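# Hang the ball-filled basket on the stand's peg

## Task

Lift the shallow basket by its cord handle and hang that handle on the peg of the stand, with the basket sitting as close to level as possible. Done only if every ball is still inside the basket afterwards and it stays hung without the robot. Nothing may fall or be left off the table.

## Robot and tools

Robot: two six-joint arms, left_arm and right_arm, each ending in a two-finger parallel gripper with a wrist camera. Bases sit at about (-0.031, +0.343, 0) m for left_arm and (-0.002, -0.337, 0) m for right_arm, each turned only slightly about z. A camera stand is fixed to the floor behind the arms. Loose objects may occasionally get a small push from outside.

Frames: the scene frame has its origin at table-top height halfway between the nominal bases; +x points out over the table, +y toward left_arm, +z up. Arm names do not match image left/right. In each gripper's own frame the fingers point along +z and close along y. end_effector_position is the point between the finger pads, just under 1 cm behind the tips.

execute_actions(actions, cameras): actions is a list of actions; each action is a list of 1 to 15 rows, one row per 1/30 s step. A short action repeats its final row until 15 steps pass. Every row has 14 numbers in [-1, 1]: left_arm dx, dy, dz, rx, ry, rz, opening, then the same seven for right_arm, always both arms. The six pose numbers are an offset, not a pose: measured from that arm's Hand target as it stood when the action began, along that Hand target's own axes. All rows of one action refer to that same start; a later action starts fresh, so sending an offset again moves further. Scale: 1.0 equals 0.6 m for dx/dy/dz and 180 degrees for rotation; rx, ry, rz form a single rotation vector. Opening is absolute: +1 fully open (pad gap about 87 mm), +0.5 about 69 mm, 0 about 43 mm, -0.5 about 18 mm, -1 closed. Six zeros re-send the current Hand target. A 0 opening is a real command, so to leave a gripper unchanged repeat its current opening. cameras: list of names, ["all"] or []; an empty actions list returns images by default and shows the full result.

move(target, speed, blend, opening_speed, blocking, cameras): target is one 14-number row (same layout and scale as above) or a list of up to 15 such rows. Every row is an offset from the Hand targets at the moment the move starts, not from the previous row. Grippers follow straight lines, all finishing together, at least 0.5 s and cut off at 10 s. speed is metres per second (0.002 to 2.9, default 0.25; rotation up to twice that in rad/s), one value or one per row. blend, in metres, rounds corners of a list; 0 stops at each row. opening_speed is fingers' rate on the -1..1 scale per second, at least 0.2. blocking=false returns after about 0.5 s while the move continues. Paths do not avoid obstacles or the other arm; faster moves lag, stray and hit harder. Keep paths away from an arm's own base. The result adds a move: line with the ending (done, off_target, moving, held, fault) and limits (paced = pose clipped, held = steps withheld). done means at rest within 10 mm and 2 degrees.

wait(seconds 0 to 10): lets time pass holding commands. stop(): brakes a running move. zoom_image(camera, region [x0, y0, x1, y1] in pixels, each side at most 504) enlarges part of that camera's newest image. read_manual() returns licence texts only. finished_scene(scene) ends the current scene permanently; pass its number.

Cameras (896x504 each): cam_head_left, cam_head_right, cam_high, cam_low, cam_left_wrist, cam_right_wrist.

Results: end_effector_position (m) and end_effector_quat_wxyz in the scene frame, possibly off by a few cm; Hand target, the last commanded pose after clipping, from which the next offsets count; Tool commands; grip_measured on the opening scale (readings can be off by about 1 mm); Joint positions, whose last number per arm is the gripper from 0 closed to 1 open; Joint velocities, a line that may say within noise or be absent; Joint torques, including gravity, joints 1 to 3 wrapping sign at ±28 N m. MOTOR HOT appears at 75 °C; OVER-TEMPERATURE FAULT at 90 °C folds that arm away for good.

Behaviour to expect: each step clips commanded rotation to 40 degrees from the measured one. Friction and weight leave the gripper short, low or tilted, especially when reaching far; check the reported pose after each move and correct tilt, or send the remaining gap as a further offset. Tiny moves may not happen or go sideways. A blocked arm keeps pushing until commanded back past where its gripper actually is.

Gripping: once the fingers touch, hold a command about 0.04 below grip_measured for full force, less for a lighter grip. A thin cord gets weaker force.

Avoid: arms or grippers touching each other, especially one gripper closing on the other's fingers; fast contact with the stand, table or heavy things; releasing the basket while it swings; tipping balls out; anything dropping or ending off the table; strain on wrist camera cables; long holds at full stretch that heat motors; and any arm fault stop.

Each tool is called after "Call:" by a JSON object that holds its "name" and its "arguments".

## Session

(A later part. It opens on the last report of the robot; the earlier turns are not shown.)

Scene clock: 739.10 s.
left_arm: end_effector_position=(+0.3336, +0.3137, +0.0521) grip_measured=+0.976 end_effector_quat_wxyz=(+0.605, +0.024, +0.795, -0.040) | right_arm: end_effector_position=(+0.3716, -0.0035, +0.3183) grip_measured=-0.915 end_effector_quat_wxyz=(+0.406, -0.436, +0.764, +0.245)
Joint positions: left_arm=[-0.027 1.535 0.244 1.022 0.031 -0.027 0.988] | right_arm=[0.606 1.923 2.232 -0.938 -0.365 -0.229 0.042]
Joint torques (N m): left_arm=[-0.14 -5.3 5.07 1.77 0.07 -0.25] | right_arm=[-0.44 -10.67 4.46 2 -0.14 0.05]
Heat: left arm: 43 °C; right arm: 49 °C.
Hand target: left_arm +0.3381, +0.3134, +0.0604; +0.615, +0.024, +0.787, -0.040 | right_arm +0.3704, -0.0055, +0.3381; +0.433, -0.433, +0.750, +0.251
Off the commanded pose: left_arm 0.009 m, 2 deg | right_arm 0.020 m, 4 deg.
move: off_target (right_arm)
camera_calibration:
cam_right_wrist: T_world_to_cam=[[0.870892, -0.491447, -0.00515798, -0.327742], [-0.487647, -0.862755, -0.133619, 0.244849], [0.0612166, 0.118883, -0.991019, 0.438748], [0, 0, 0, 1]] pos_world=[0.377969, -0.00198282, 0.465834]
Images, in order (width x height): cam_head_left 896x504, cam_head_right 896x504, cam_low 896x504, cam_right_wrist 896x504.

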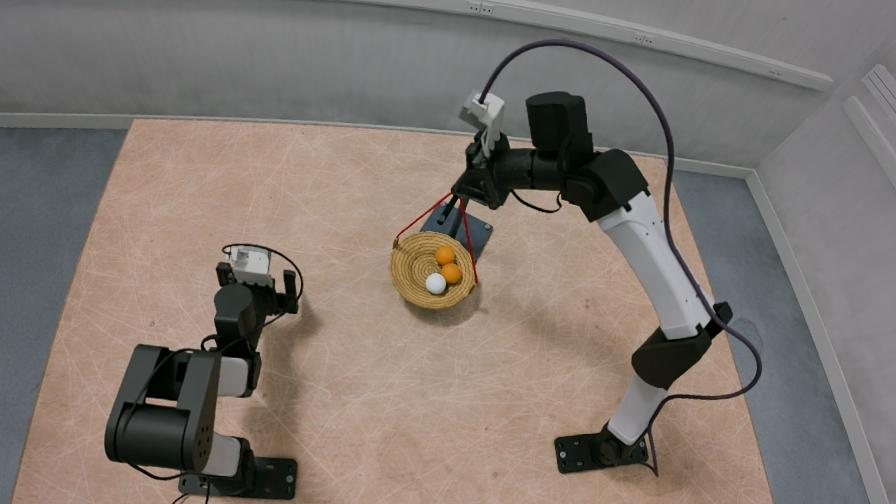

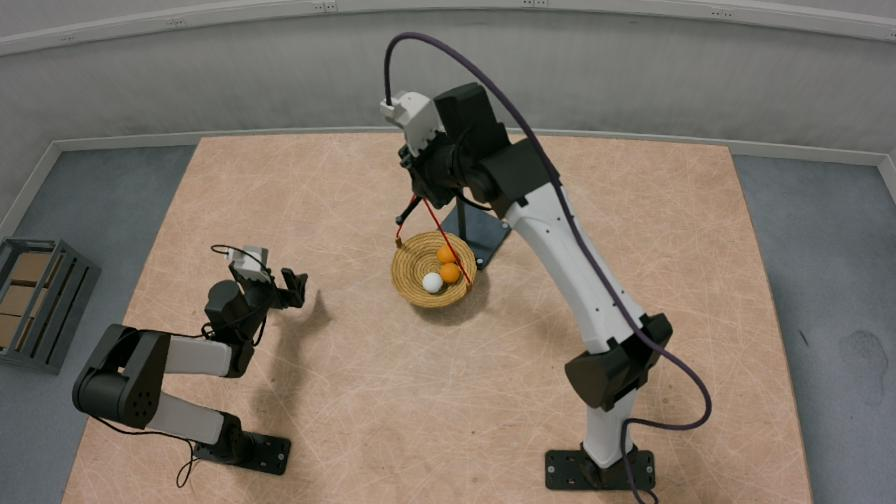

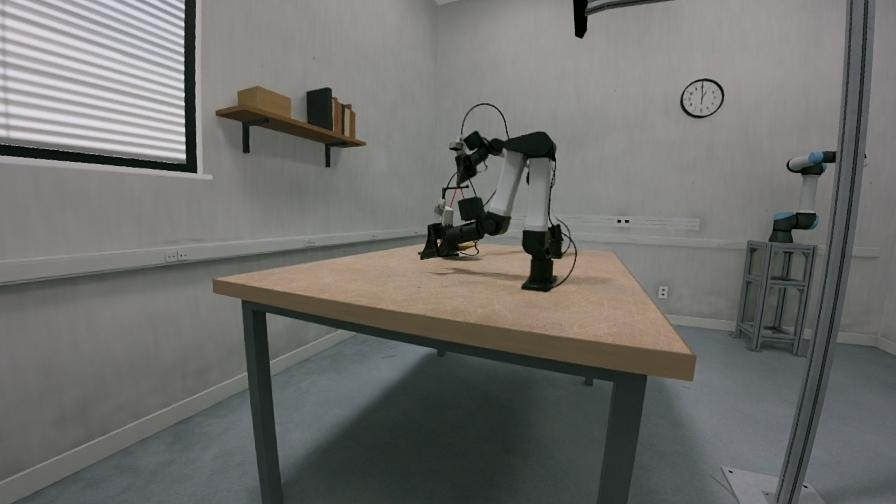

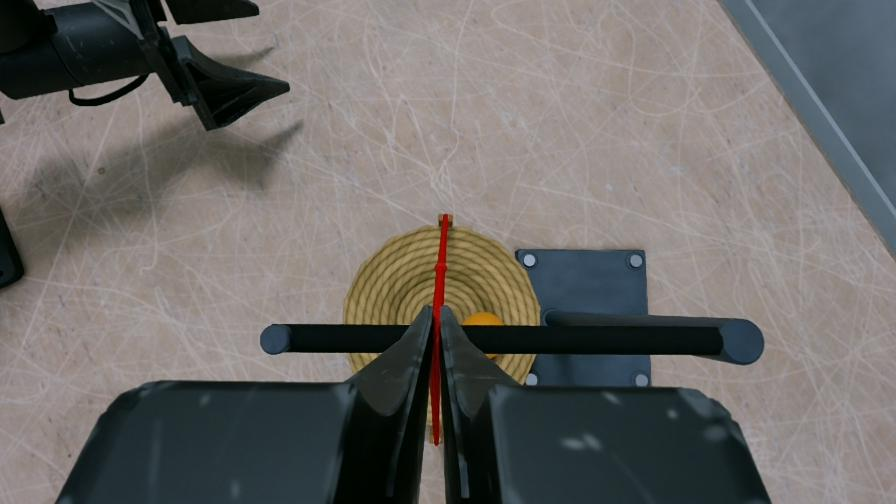

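Call:
{"name": "move", "arguments": {"target": [[0,0,0,0,0,0,1,-0.0527,-0.0018,-0.0278,0,0,0,-1],[0,0,0,0,0,0,1,-0.0032,0,0.0055,0,0,0,-1]], "speed": [0.06,0.04], "cameras": ["cam_head_left","cam_head_right","cam_right_wrist"]}}

Call:
{"name": "zoom_image", "arguments": {"camera": "cam_head_left", "region": [382, 226, 412, 250]}}

Call:
{"name": "zoom_image", "arguments": {"camera": "cam_head_left", "region": [460, 270, 490, 294]}}

Call:
{"name": "zoom_image", "arguments": {"camera": "cam_head_right", "region": [382, 226, 412, 250]}}

Call:
{"name": "zoom_image", "arguments": {"camera": "cam_head_right", "region": [455, 270, 485, 294]}}

Scene clock: 824.27 s.
left_arm: end_effector_position=(+0.3336, +0.3137, +0.0521) grip_measured=+0.976 end_effector_quat_wxyz=(+0.605, +0.024, +0.795, -0.040) | right_arm: end_effector_position=(+0.3742, -0.0016, +0.3181) grip_measured=-0.915 end_effector_quat_wxyz=(+0.406, -0.437, +0.764, +0.246)
Joint positions: left_arm=[-0.027 1.535 0.244 1.022 0.031 -0.027 0.988] | right_arm=[0.606 1.94 2.256 -0.946 -0.365 -0.229 0.042]
Joint torques (N m): left_arm=[-0.17 -5.23 5.05 1.81 0.08 -0.24] | right_arm=[-0.09 -10.71 4.42 2.01 -0.1 0.08]
Heat: left arm: 44 °C; right arm: 57 °C.
Hand target: left_arm +0.3381, +0.3134, +0.0604; +0.615, +0.024, +0.787, -0.040 | right_arm +0.3723, -0.0022, +0.3380; +0.433, -0.433, +0.750, +0.251
Off the commanded pose: left_arm 0.009 m, 2 deg | right_arm 0.020 m, 4 deg.
move: off_target (right_arm)
camera_calibration:
cam_right_wrist: T_world_to_cam=[[0.871022, -0.491214, -0.00547385, -0.329013], [-0.487466, -0.862887, -0.133427, 0.247719], [0.0608179, 0.118886, -0.991044, 0.438409], [0, 0, 0, 1]] pos_world=[0.380669, 0.0000172553, 0.465734]
Images, in order (width x height): cam_head_left 896x504, cam_head_right 896x504, cam_right_wrist 896x504.

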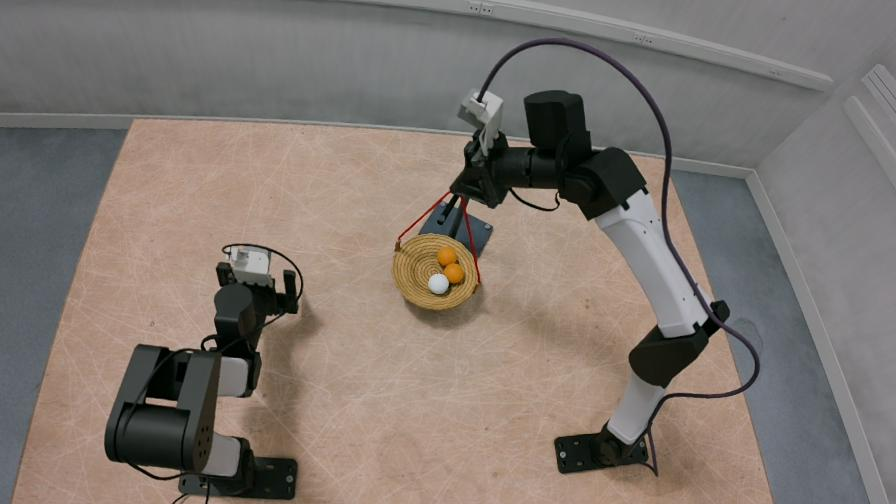

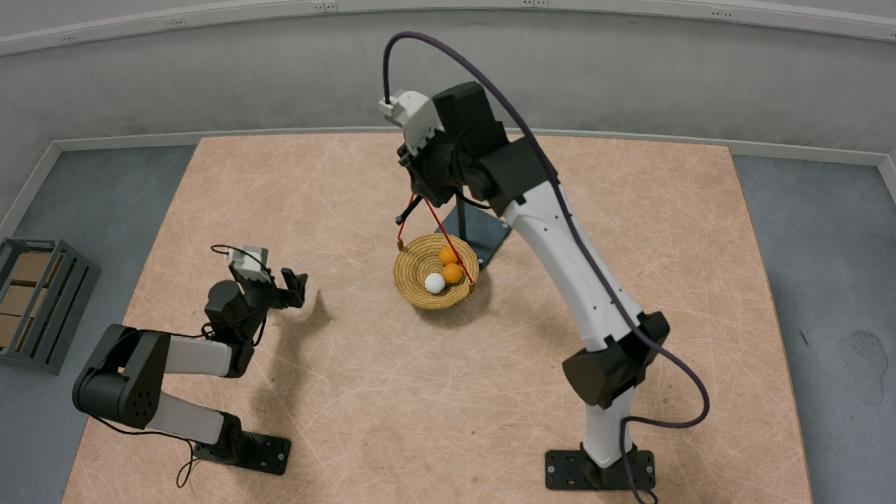

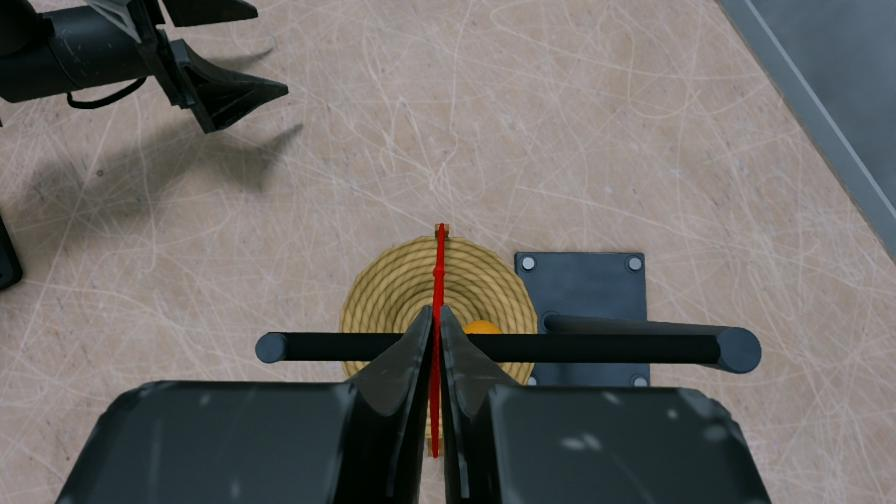

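Scaled by 16.800 from the camera's 896x504 image, which has a finer 1280x720 frame.

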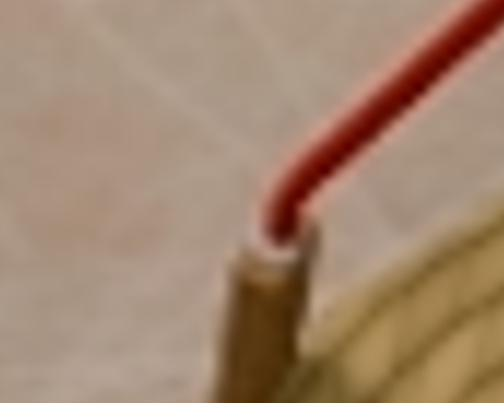

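Scaled by 16.800 from the camera's 896x504 image, which has a finer 1280x720 frame.

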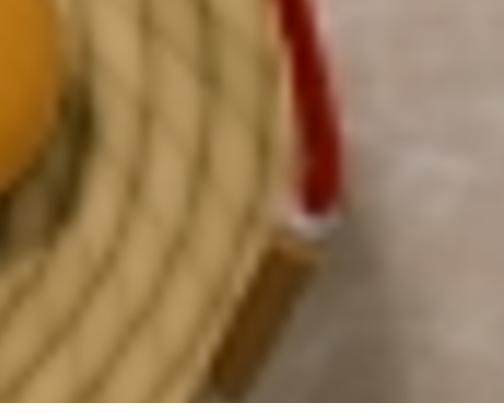

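Scaled by 16.800 from the camera's 896x504 image, which has a finer 1280x720 frame.

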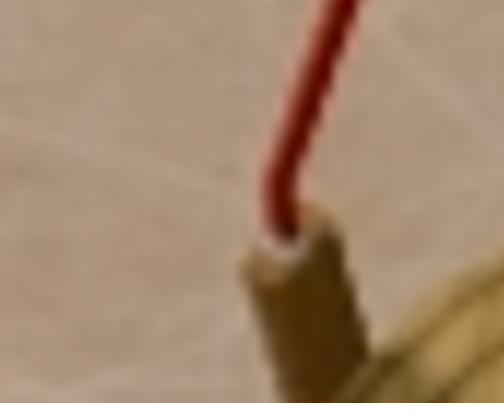

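Scaled by 16.800 from the camera's 896x504 image, which has a finer 1280x720 frame.

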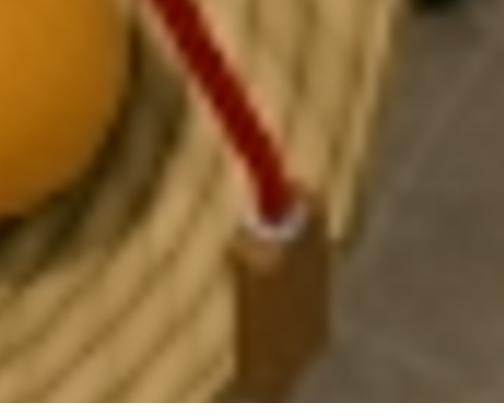

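Call:
{"name": "wait", "arguments": {"seconds": 0.1, "cameras": ["cam_head_left","cam_head_right","cam_right_wrist"]}}

Call:
{"name": "zoom_image", "arguments": {"camera": "cam_head_left", "region": [382, 226, 412, 250]}}

Call:
{"name": "zoom_image", "arguments": {"camera": "cam_head_left", "region": [460, 270, 490, 294]}}

Call:
{"name": "zoom_image", "arguments": {"camera": "cam_head_right", "region": [382, 226, 412, 250]}}

Call:
{"name": "zoom_image", "arguments": {"camera": "cam_head_right", "region": [455, 270, 485, 294]}}

Scene clock: 868.47 s.
left_arm: end_effector_position=(+0.3336, +0.3137, +0.0521) grip_measured=+0.976 end_effector_quat_wxyz=(+0.605, +0.024, +0.795, -0.040) | right_arm: end_effector_position=(+0.3742, -0.0016, +0.3181) grip_measured=-0.915 end_effector_quat_wxyz=(+0.406, -0.437, +0.764, +0.246)
Joint positions: left_arm=[-0.027 1.535 0.244 1.022 0.031 -0.027 0.988] | right_arm=[0.606 1.94 2.256 -0.946 -0.365 -0.229 0.042]
Joint torques (N m): left_arm=[-0.25 -5.23 5.2 1.79 0.08 -0.3] | right_arm=[-0.08 -10.69 4.48 2 -0.11 0.09]
Heat: left arm: 44 °C; right arm: 59 °C.
Hand target: left_arm +0.3381, +0.3134, +0.0604; +0.615, +0.024, +0.787, -0.040 | right_arm +0.3722, -0.0022, +0.3380; +0.433, -0.433, +0.750, +0.251
Tool commands: left_gripper/opening=+1.0 right_gripper/opening=-1.0
Off the commanded pose: left_arm 0.009 m, 2 deg | right_arm 0.020 m, 4 deg.
wait: 0.10 s; at rest from the start
camera_calibration:
cam_right_wrist: T_world_to_cam=[[0.871022, -0.491214, -0.00547385, -0.329013], [-0.487466, -0.862887, -0.133427, 0.247719], [0.0608179, 0.118886, -0.991044, 0.438409], [0, 0, 0, 1]] pos_world=[0.380669, 0.0000172553, 0.465734]
Images, in order (width x height): cam_head_left 896x504, cam_head_right 896x504, cam_right_wrist 896x504.

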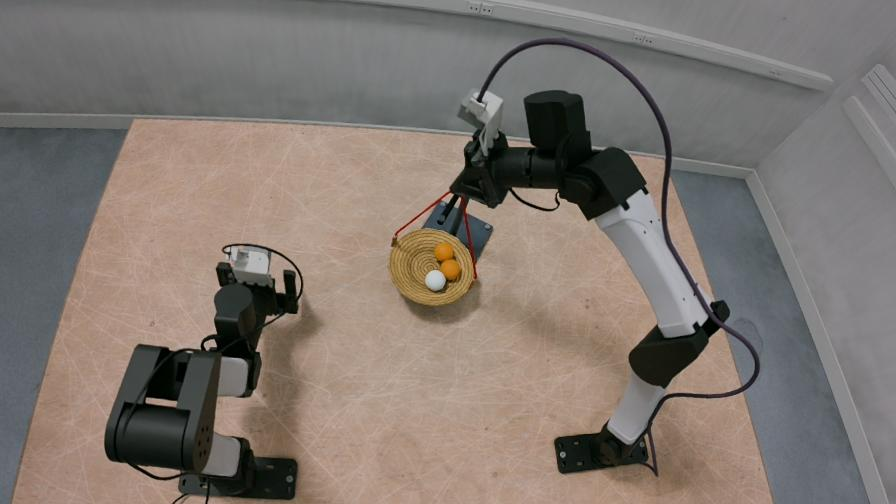

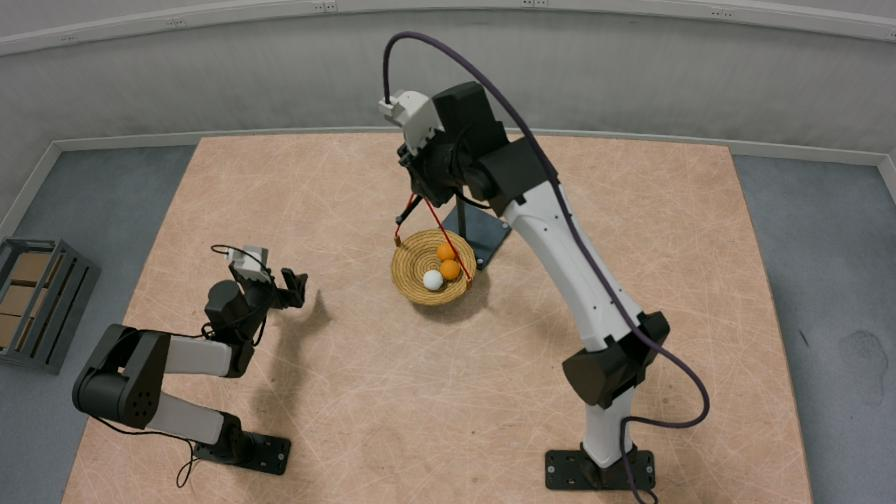

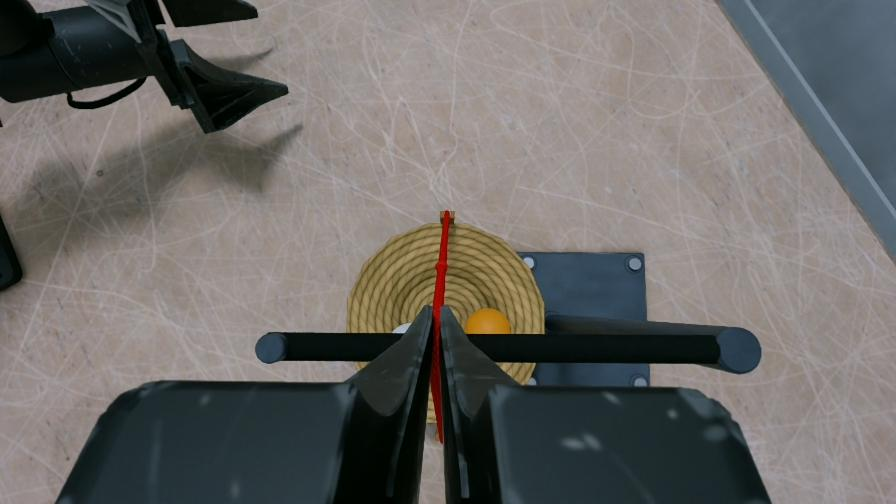

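Scaled by 16.800 from the camera's 896x504 image, which has a finer 1280x720 frame.

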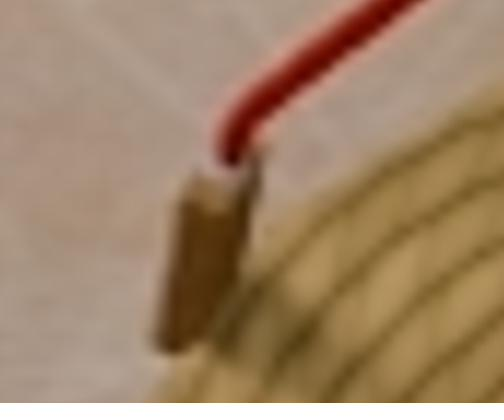

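Scaled by 16.800 from the camera's 896x504 image, which has a finer 1280x720 frame.

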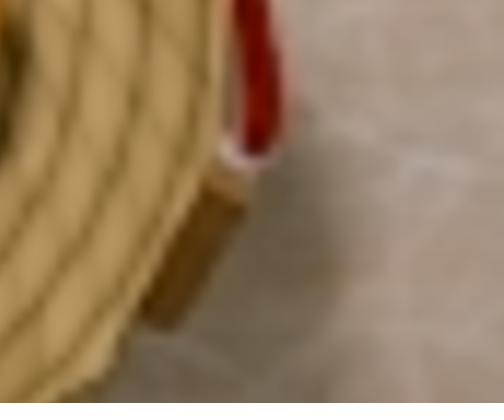

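Scaled by 16.800 from the camera's 896x504 image, which has a finer 1280x720 frame.

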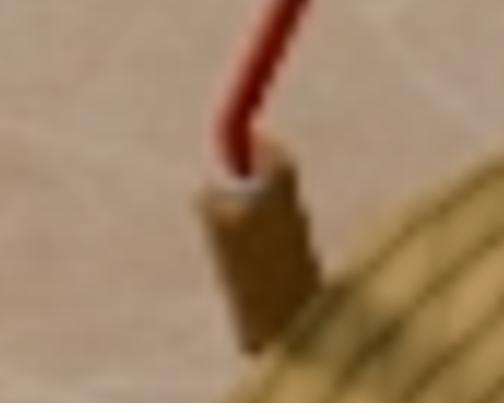

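Scaled by 16.800 from the camera's 896x504 image, which has a finer 1280x720 frame.

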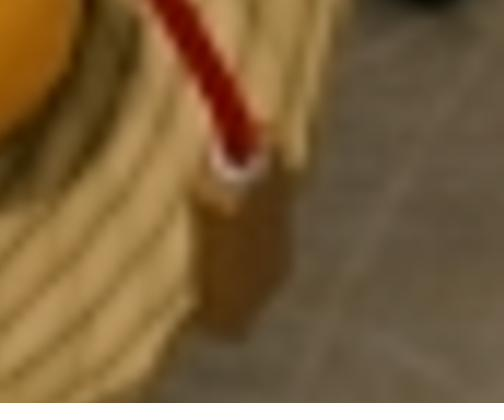

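Call:
{"name": "move", "arguments": {"target": [[0,0,0,0,0,0,1,0,0,0,0,0,0,-0.6],[0,0,0,0,0,0,1,0,0,0,0,0,0,0]], "speed": 0.02, "opening_speed": 0.3, "cameras": ["cam_head_left","cam_right_wrist","cam_low"]}}

Scene clock: 906.10 s.
left_arm: end_effector_position=(+0.3336, +0.3137, +0.0521) grip_measured=+0.976 end_effector_quat_wxyz=(+0.605, +0.024, +0.795, -0.040) | right_arm: end_effector_position=(+0.3787, +0.0016, +0.3237) grip_measured=+0.000 end_effector_quat_wxyz=(+0.420, -0.436, +0.757, +0.247)
Joint positions: left_arm=[-0.027 1.535 0.244 1.022 0.031 -0.027 0.988] | right_arm=[0.606 1.94 2.256 -0.914 -0.365 -0.229 0.5]
Joint torques (N m): left_arm=[-0.21 -5.27 5.07 1.78 0.09 -0.29] | right_arm=[-0.08 -10.62 4.49 1.74 -0.09 0.08]
Heat: left arm: 44 °C; right arm: 60 °C.
Hand target: left_arm +0.3381, +0.3134, +0.0604; +0.615, +0.024, +0.787, -0.040 | right_arm +0.3723, -0.0022, +0.3380; +0.433, -0.433, +0.750, +0.251
Off the commanded pose: left_arm 0.009 m, 2 deg | right_arm 0.016 m, 2 deg.
move: off_target (right_arm); target 2's new opening was sent with right_arm's hand 0.016 m and 2 deg from that target
camera_calibration:
cam_right_wrist: T_world_to_cam=[[0.870983, -0.491247, 0.00810683, -0.335687], [-0.483618, -0.860133, -0.162123, 0.261146], [0.0866151, 0.137285, -0.986737, 0.432004], [0, 0, 0, 1]] pos_world=[0.381255, 0.000407322, 0.471334]
Images, in order (width x height): cam_head_left 896x504, cam_low 896x504, cam_right_wrist 896x504.

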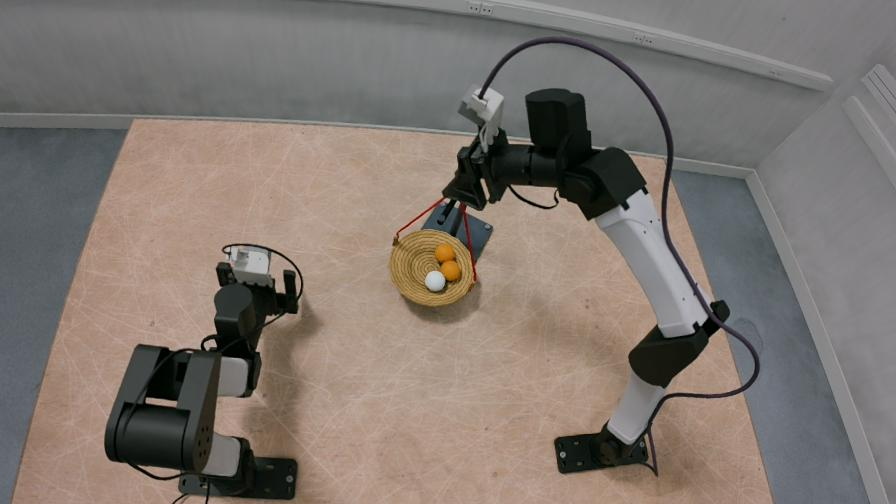

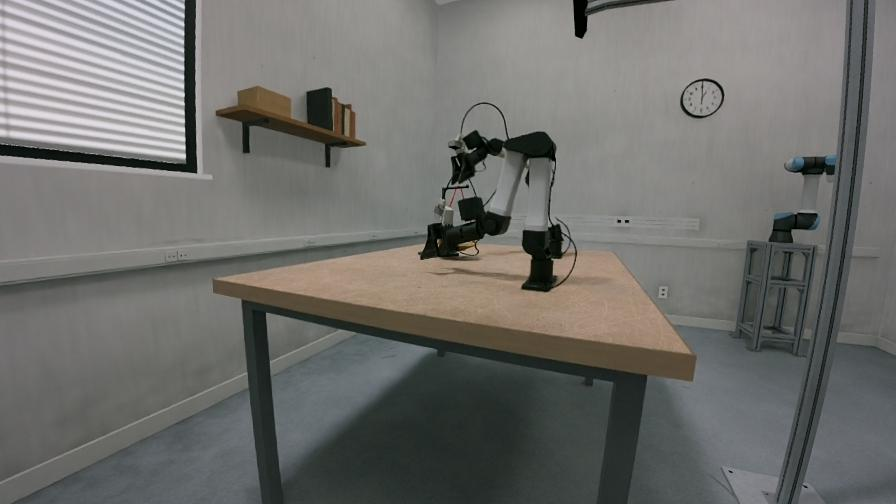

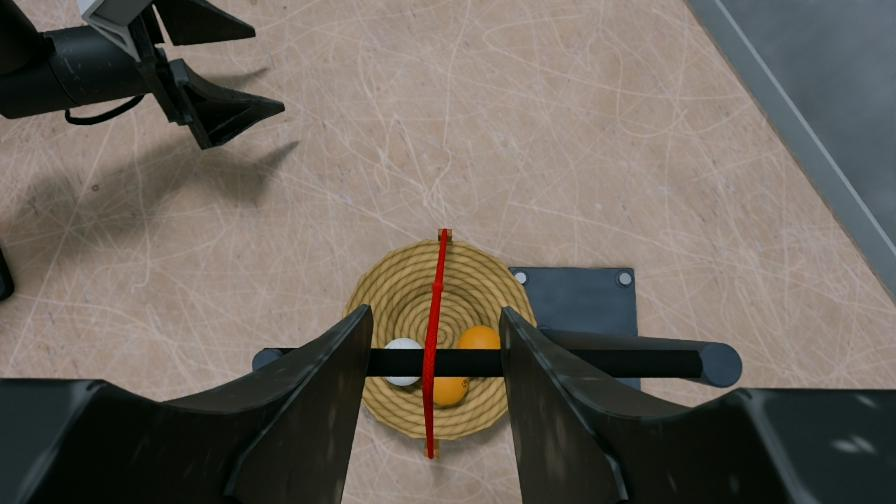

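Call:
{"name": "move", "arguments": {"target": [0,0,0,0,0,0,1,-0.1155,0,-0.0667,0,0,0,0], "speed": 0.08, "cameras": ["cam_head_left","cam_head_right","cam_right_wrist"]}}

Call:
{"name": "zoom_image", "arguments": {"camera": "cam_head_left", "region": [382, 226, 412, 250]}}

Call:
{"name": "zoom_image", "arguments": {"camera": "cam_head_left", "region": [460, 270, 490, 294]}}

Call:
{"name": "zoom_image", "arguments": {"camera": "cam_head_right", "region": [382, 226, 412, 250]}}

Call:
{"name": "zoom_image", "arguments": {"camera": "cam_head_right", "region": [455, 270, 485, 294]}}

Scene clock: 915.10 s.
left_arm: end_effector_position=(+0.3336, +0.3137, +0.0521) grip_measured=+0.976 end_effector_quat_wxyz=(+0.605, +0.024, +0.795, -0.040) | right_arm: end_effector_position=(+0.3706, -0.0024, +0.4113) grip_measured=+0.000 end_effector_quat_wxyz=(+0.485, -0.417, +0.723, +0.263)
Joint positions: left_arm=[-0.027 1.535 0.244 1.022 0.031 -0.027 0.988] | right_arm=[0.606 2.109 2.847 -1.172 -0.365 -0.191 0.5]
Joint torques (N m): left_arm=[-0.2 -5.27 5.09 1.79 0.09 -0.25] | right_arm=[-0.31 -7.28 5.68 1.85 -0.04 0.2]
Heat: left arm: 44 °C; right arm: 60 °C.
Hand target: left_arm +0.3381, +0.3134, +0.0604; +0.615, +0.024, +0.787, -0.040 | right_arm +0.3723, -0.0023, +0.4179; +0.433, -0.433, +0.750, +0.251
Off the commanded pose: left_arm 0.009 m, 2 deg | right_arm 0.007 m, 7 deg.
elbow stopped short (right arm): the move would have taken joint 3 (elbow) straighter than the controller allows.
move: off_target (right_arm)
camera_calibration:
cam_right_wrist: T_world_to_cam=[[0.859539, -0.509386, 0.041457, -0.340862], [-0.474194, -0.825145, -0.307043, 0.324263], [0.190611, 0.244257, -0.950792, 0.466679], [0, 0, 0, 1]] pos_world=[0.357793, -0.0200555, 0.557409]
Images, in order (width x height): cam_head_left 896x504, cam_head_right 896x504, cam_right_wrist 896x504.

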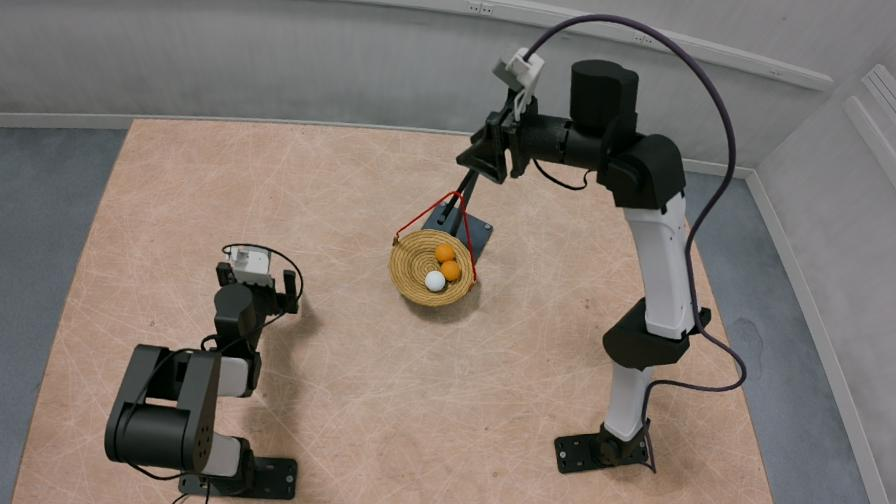

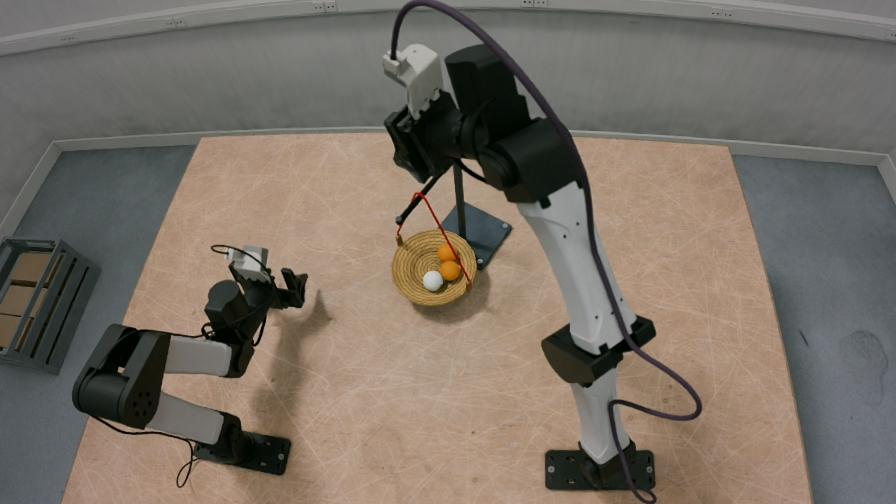

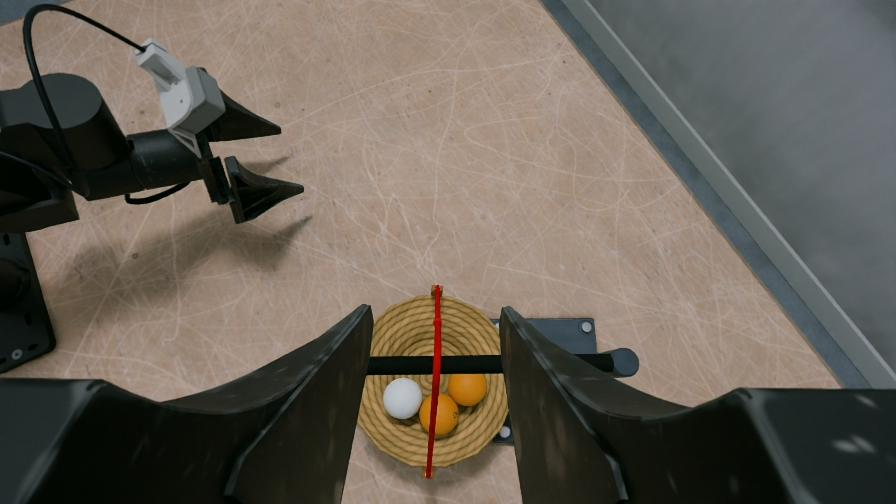

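Scaled by 16.800 from the camera's 896x504 image, which has a finer 1280x720 frame.

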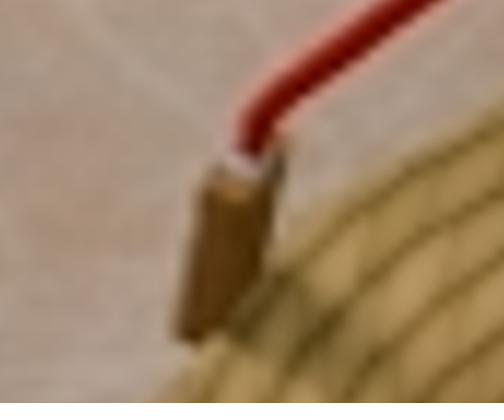

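Scaled by 16.800 from the camera's 896x504 image, which has a finer 1280x720 frame.

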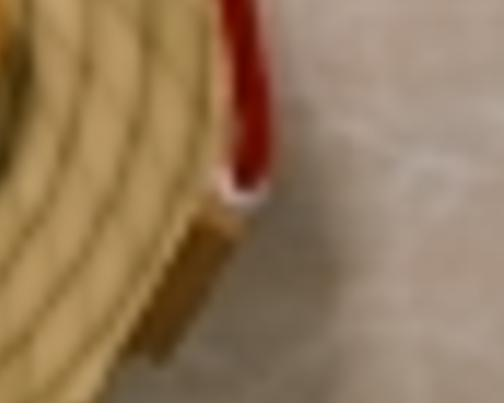

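Scaled by 16.800 from the camera's 896x504 image, which has a finer 1280x720 frame.

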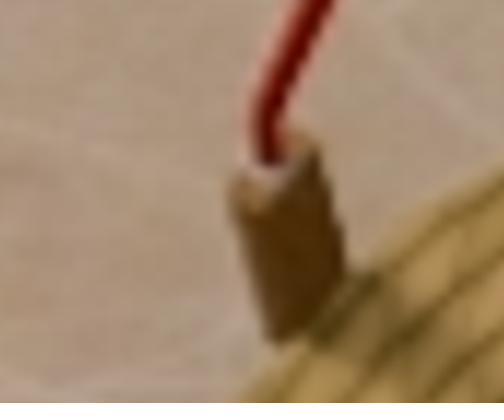

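Scaled by 16.800 from the camera's 896x504 image, which has a finer 1280x720 frame.

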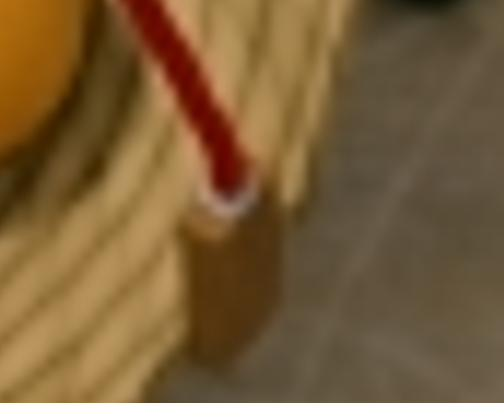

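Call:
{"name": "move", "arguments": {"target": [0,0,0,0,0,0,1,0.2107,-0.0368,-0.2983,0,0,0,0], "speed": 0.2, "cameras": ["cam_head_left","cam_head_right","cam_low"]}}

Call:
{"name": "zoom_image", "arguments": {"camera": "cam_head_left", "region": [382, 226, 412, 250]}}

Call:
{"name": "zoom_image", "arguments": {"camera": "cam_head_left", "region": [460, 270, 490, 294]}}

Call:
{"name": "zoom_image", "arguments": {"camera": "cam_head_right", "region": [382, 226, 412, 250]}}

Call:
{"name": "zoom_image", "arguments": {"camera": "cam_head_right", "region": [455, 270, 485, 294]}}

Call:
{"name": "zoom_image", "arguments": {"camera": "cam_head_left", "region": [370, 130, 510, 320]}}

Scene clock: 938.63 s.
left_arm: end_effector_position=(+0.3336, +0.3137, +0.0521) grip_measured=+0.976 end_effector_quat_wxyz=(+0.605, +0.024, +0.795, -0.040) | right_arm: end_effector_position=(+0.2858, -0.2014, +0.3937) grip_measured=+0.000 end_effector_quat_wxyz=(+0.429, -0.429, +0.755, +0.250)
Joint positions: left_arm=[-0.027 1.535 0.244 1.022 0.031 -0.027 0.988] | right_arm=[0.086 1.533 2.169 -1.424 -0.773 -0.6 0.5]
Joint torques (N m): left_arm=[-0.24 -5.38 5.09 1.77 0.08 -0.25] | right_arm=[-0.72 -3.84 5.31 1.25 -0.32 -0.18]
Heat: left arm: 44 °C; right arm: 55 °C.
Hand target: left_arm +0.3381, +0.3134, +0.0604; +0.615, +0.024, +0.787, -0.040 | right_arm +0.2824, -0.2024, +0.3979; +0.433, -0.433, +0.750, +0.251
Off the commanded pose: left_arm 0.009 m, 2 deg | right_arm 0.005 m, 1 deg.
move: done
Images, in order (width x height): cam_head_left 896x504, cam_head_right 896x504, cam_low 896x504.

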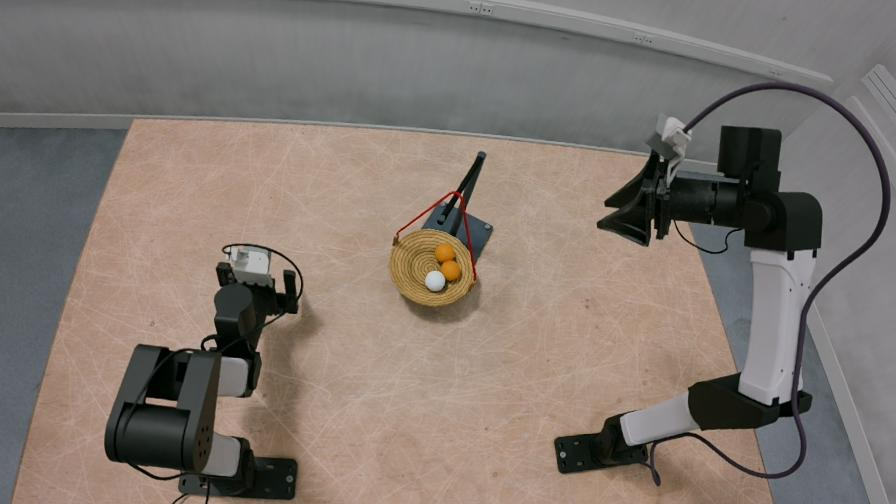

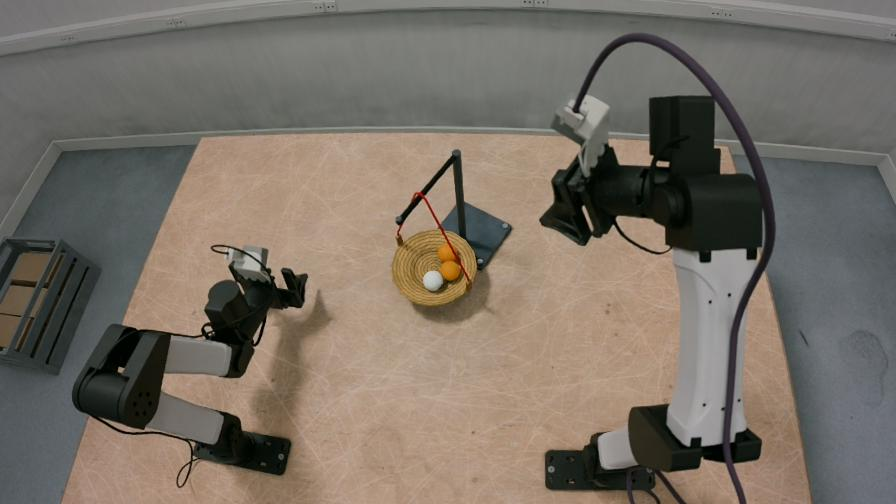

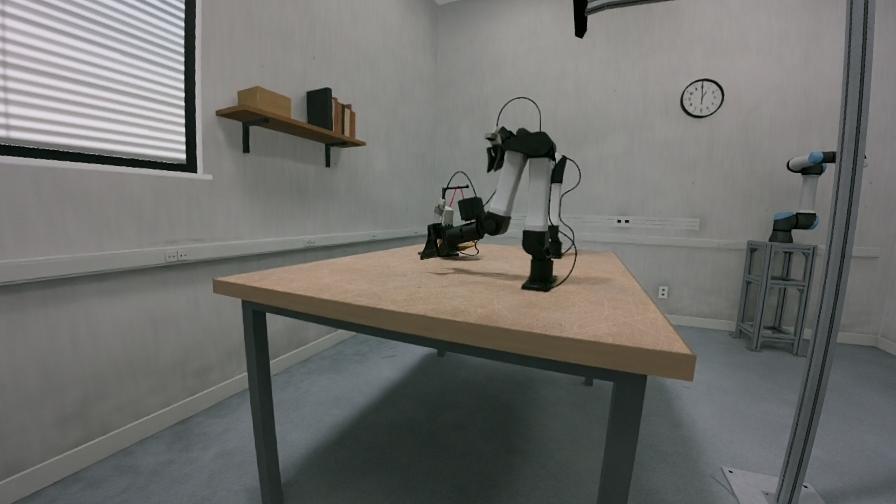

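Scaled by 16.800 from the camera's 896x504 image, which has a finer 1280x720 frame.

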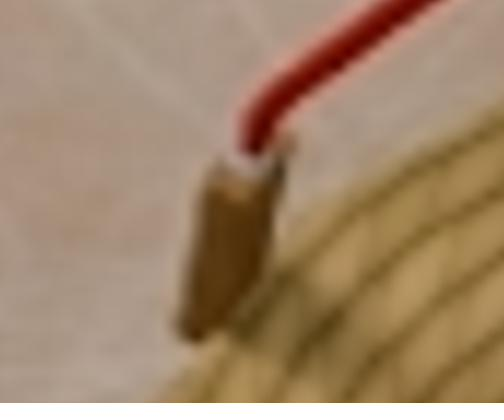

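Scaled by 16.800 from the camera's 896x504 image, which has a finer 1280x720 frame.

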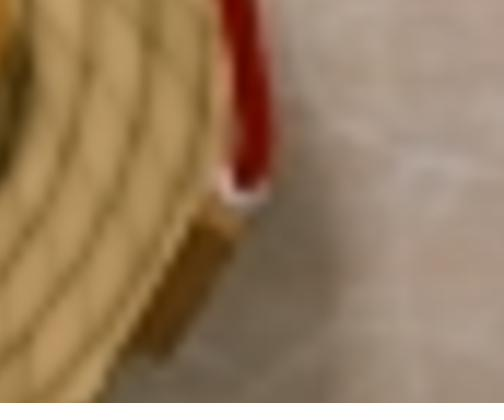

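Scaled by 16.800 from the camera's 896x504 image, which has a finer 1280x720 frame.

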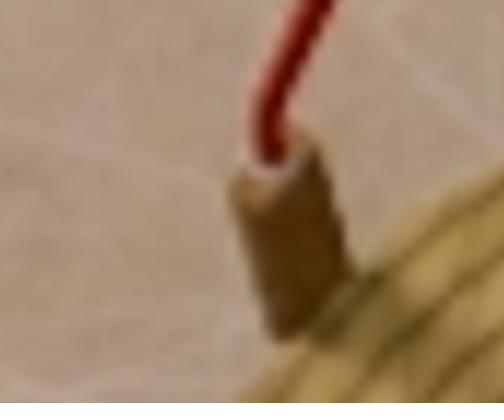

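Scaled by 16.800 from the camera's 896x504 image, which has a finer 1280x720 frame.

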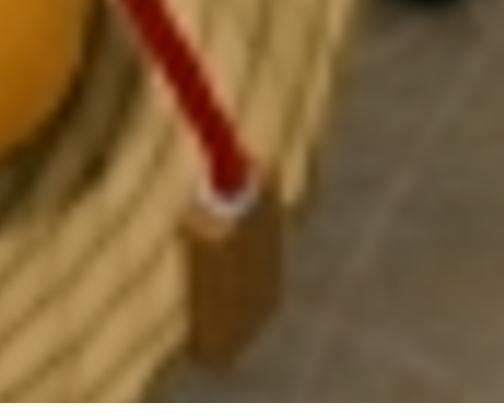

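Scaled by 2.653 from the camera's 896x504 image, which has a finer 1280x720 frame.

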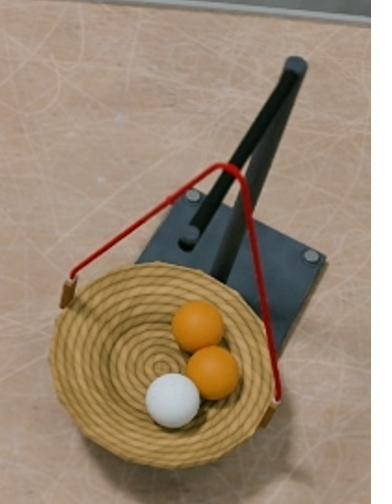

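Call:
{"name": "finished_scene", "arguments": {"scene": 3}}

The scene is finished: the task was done.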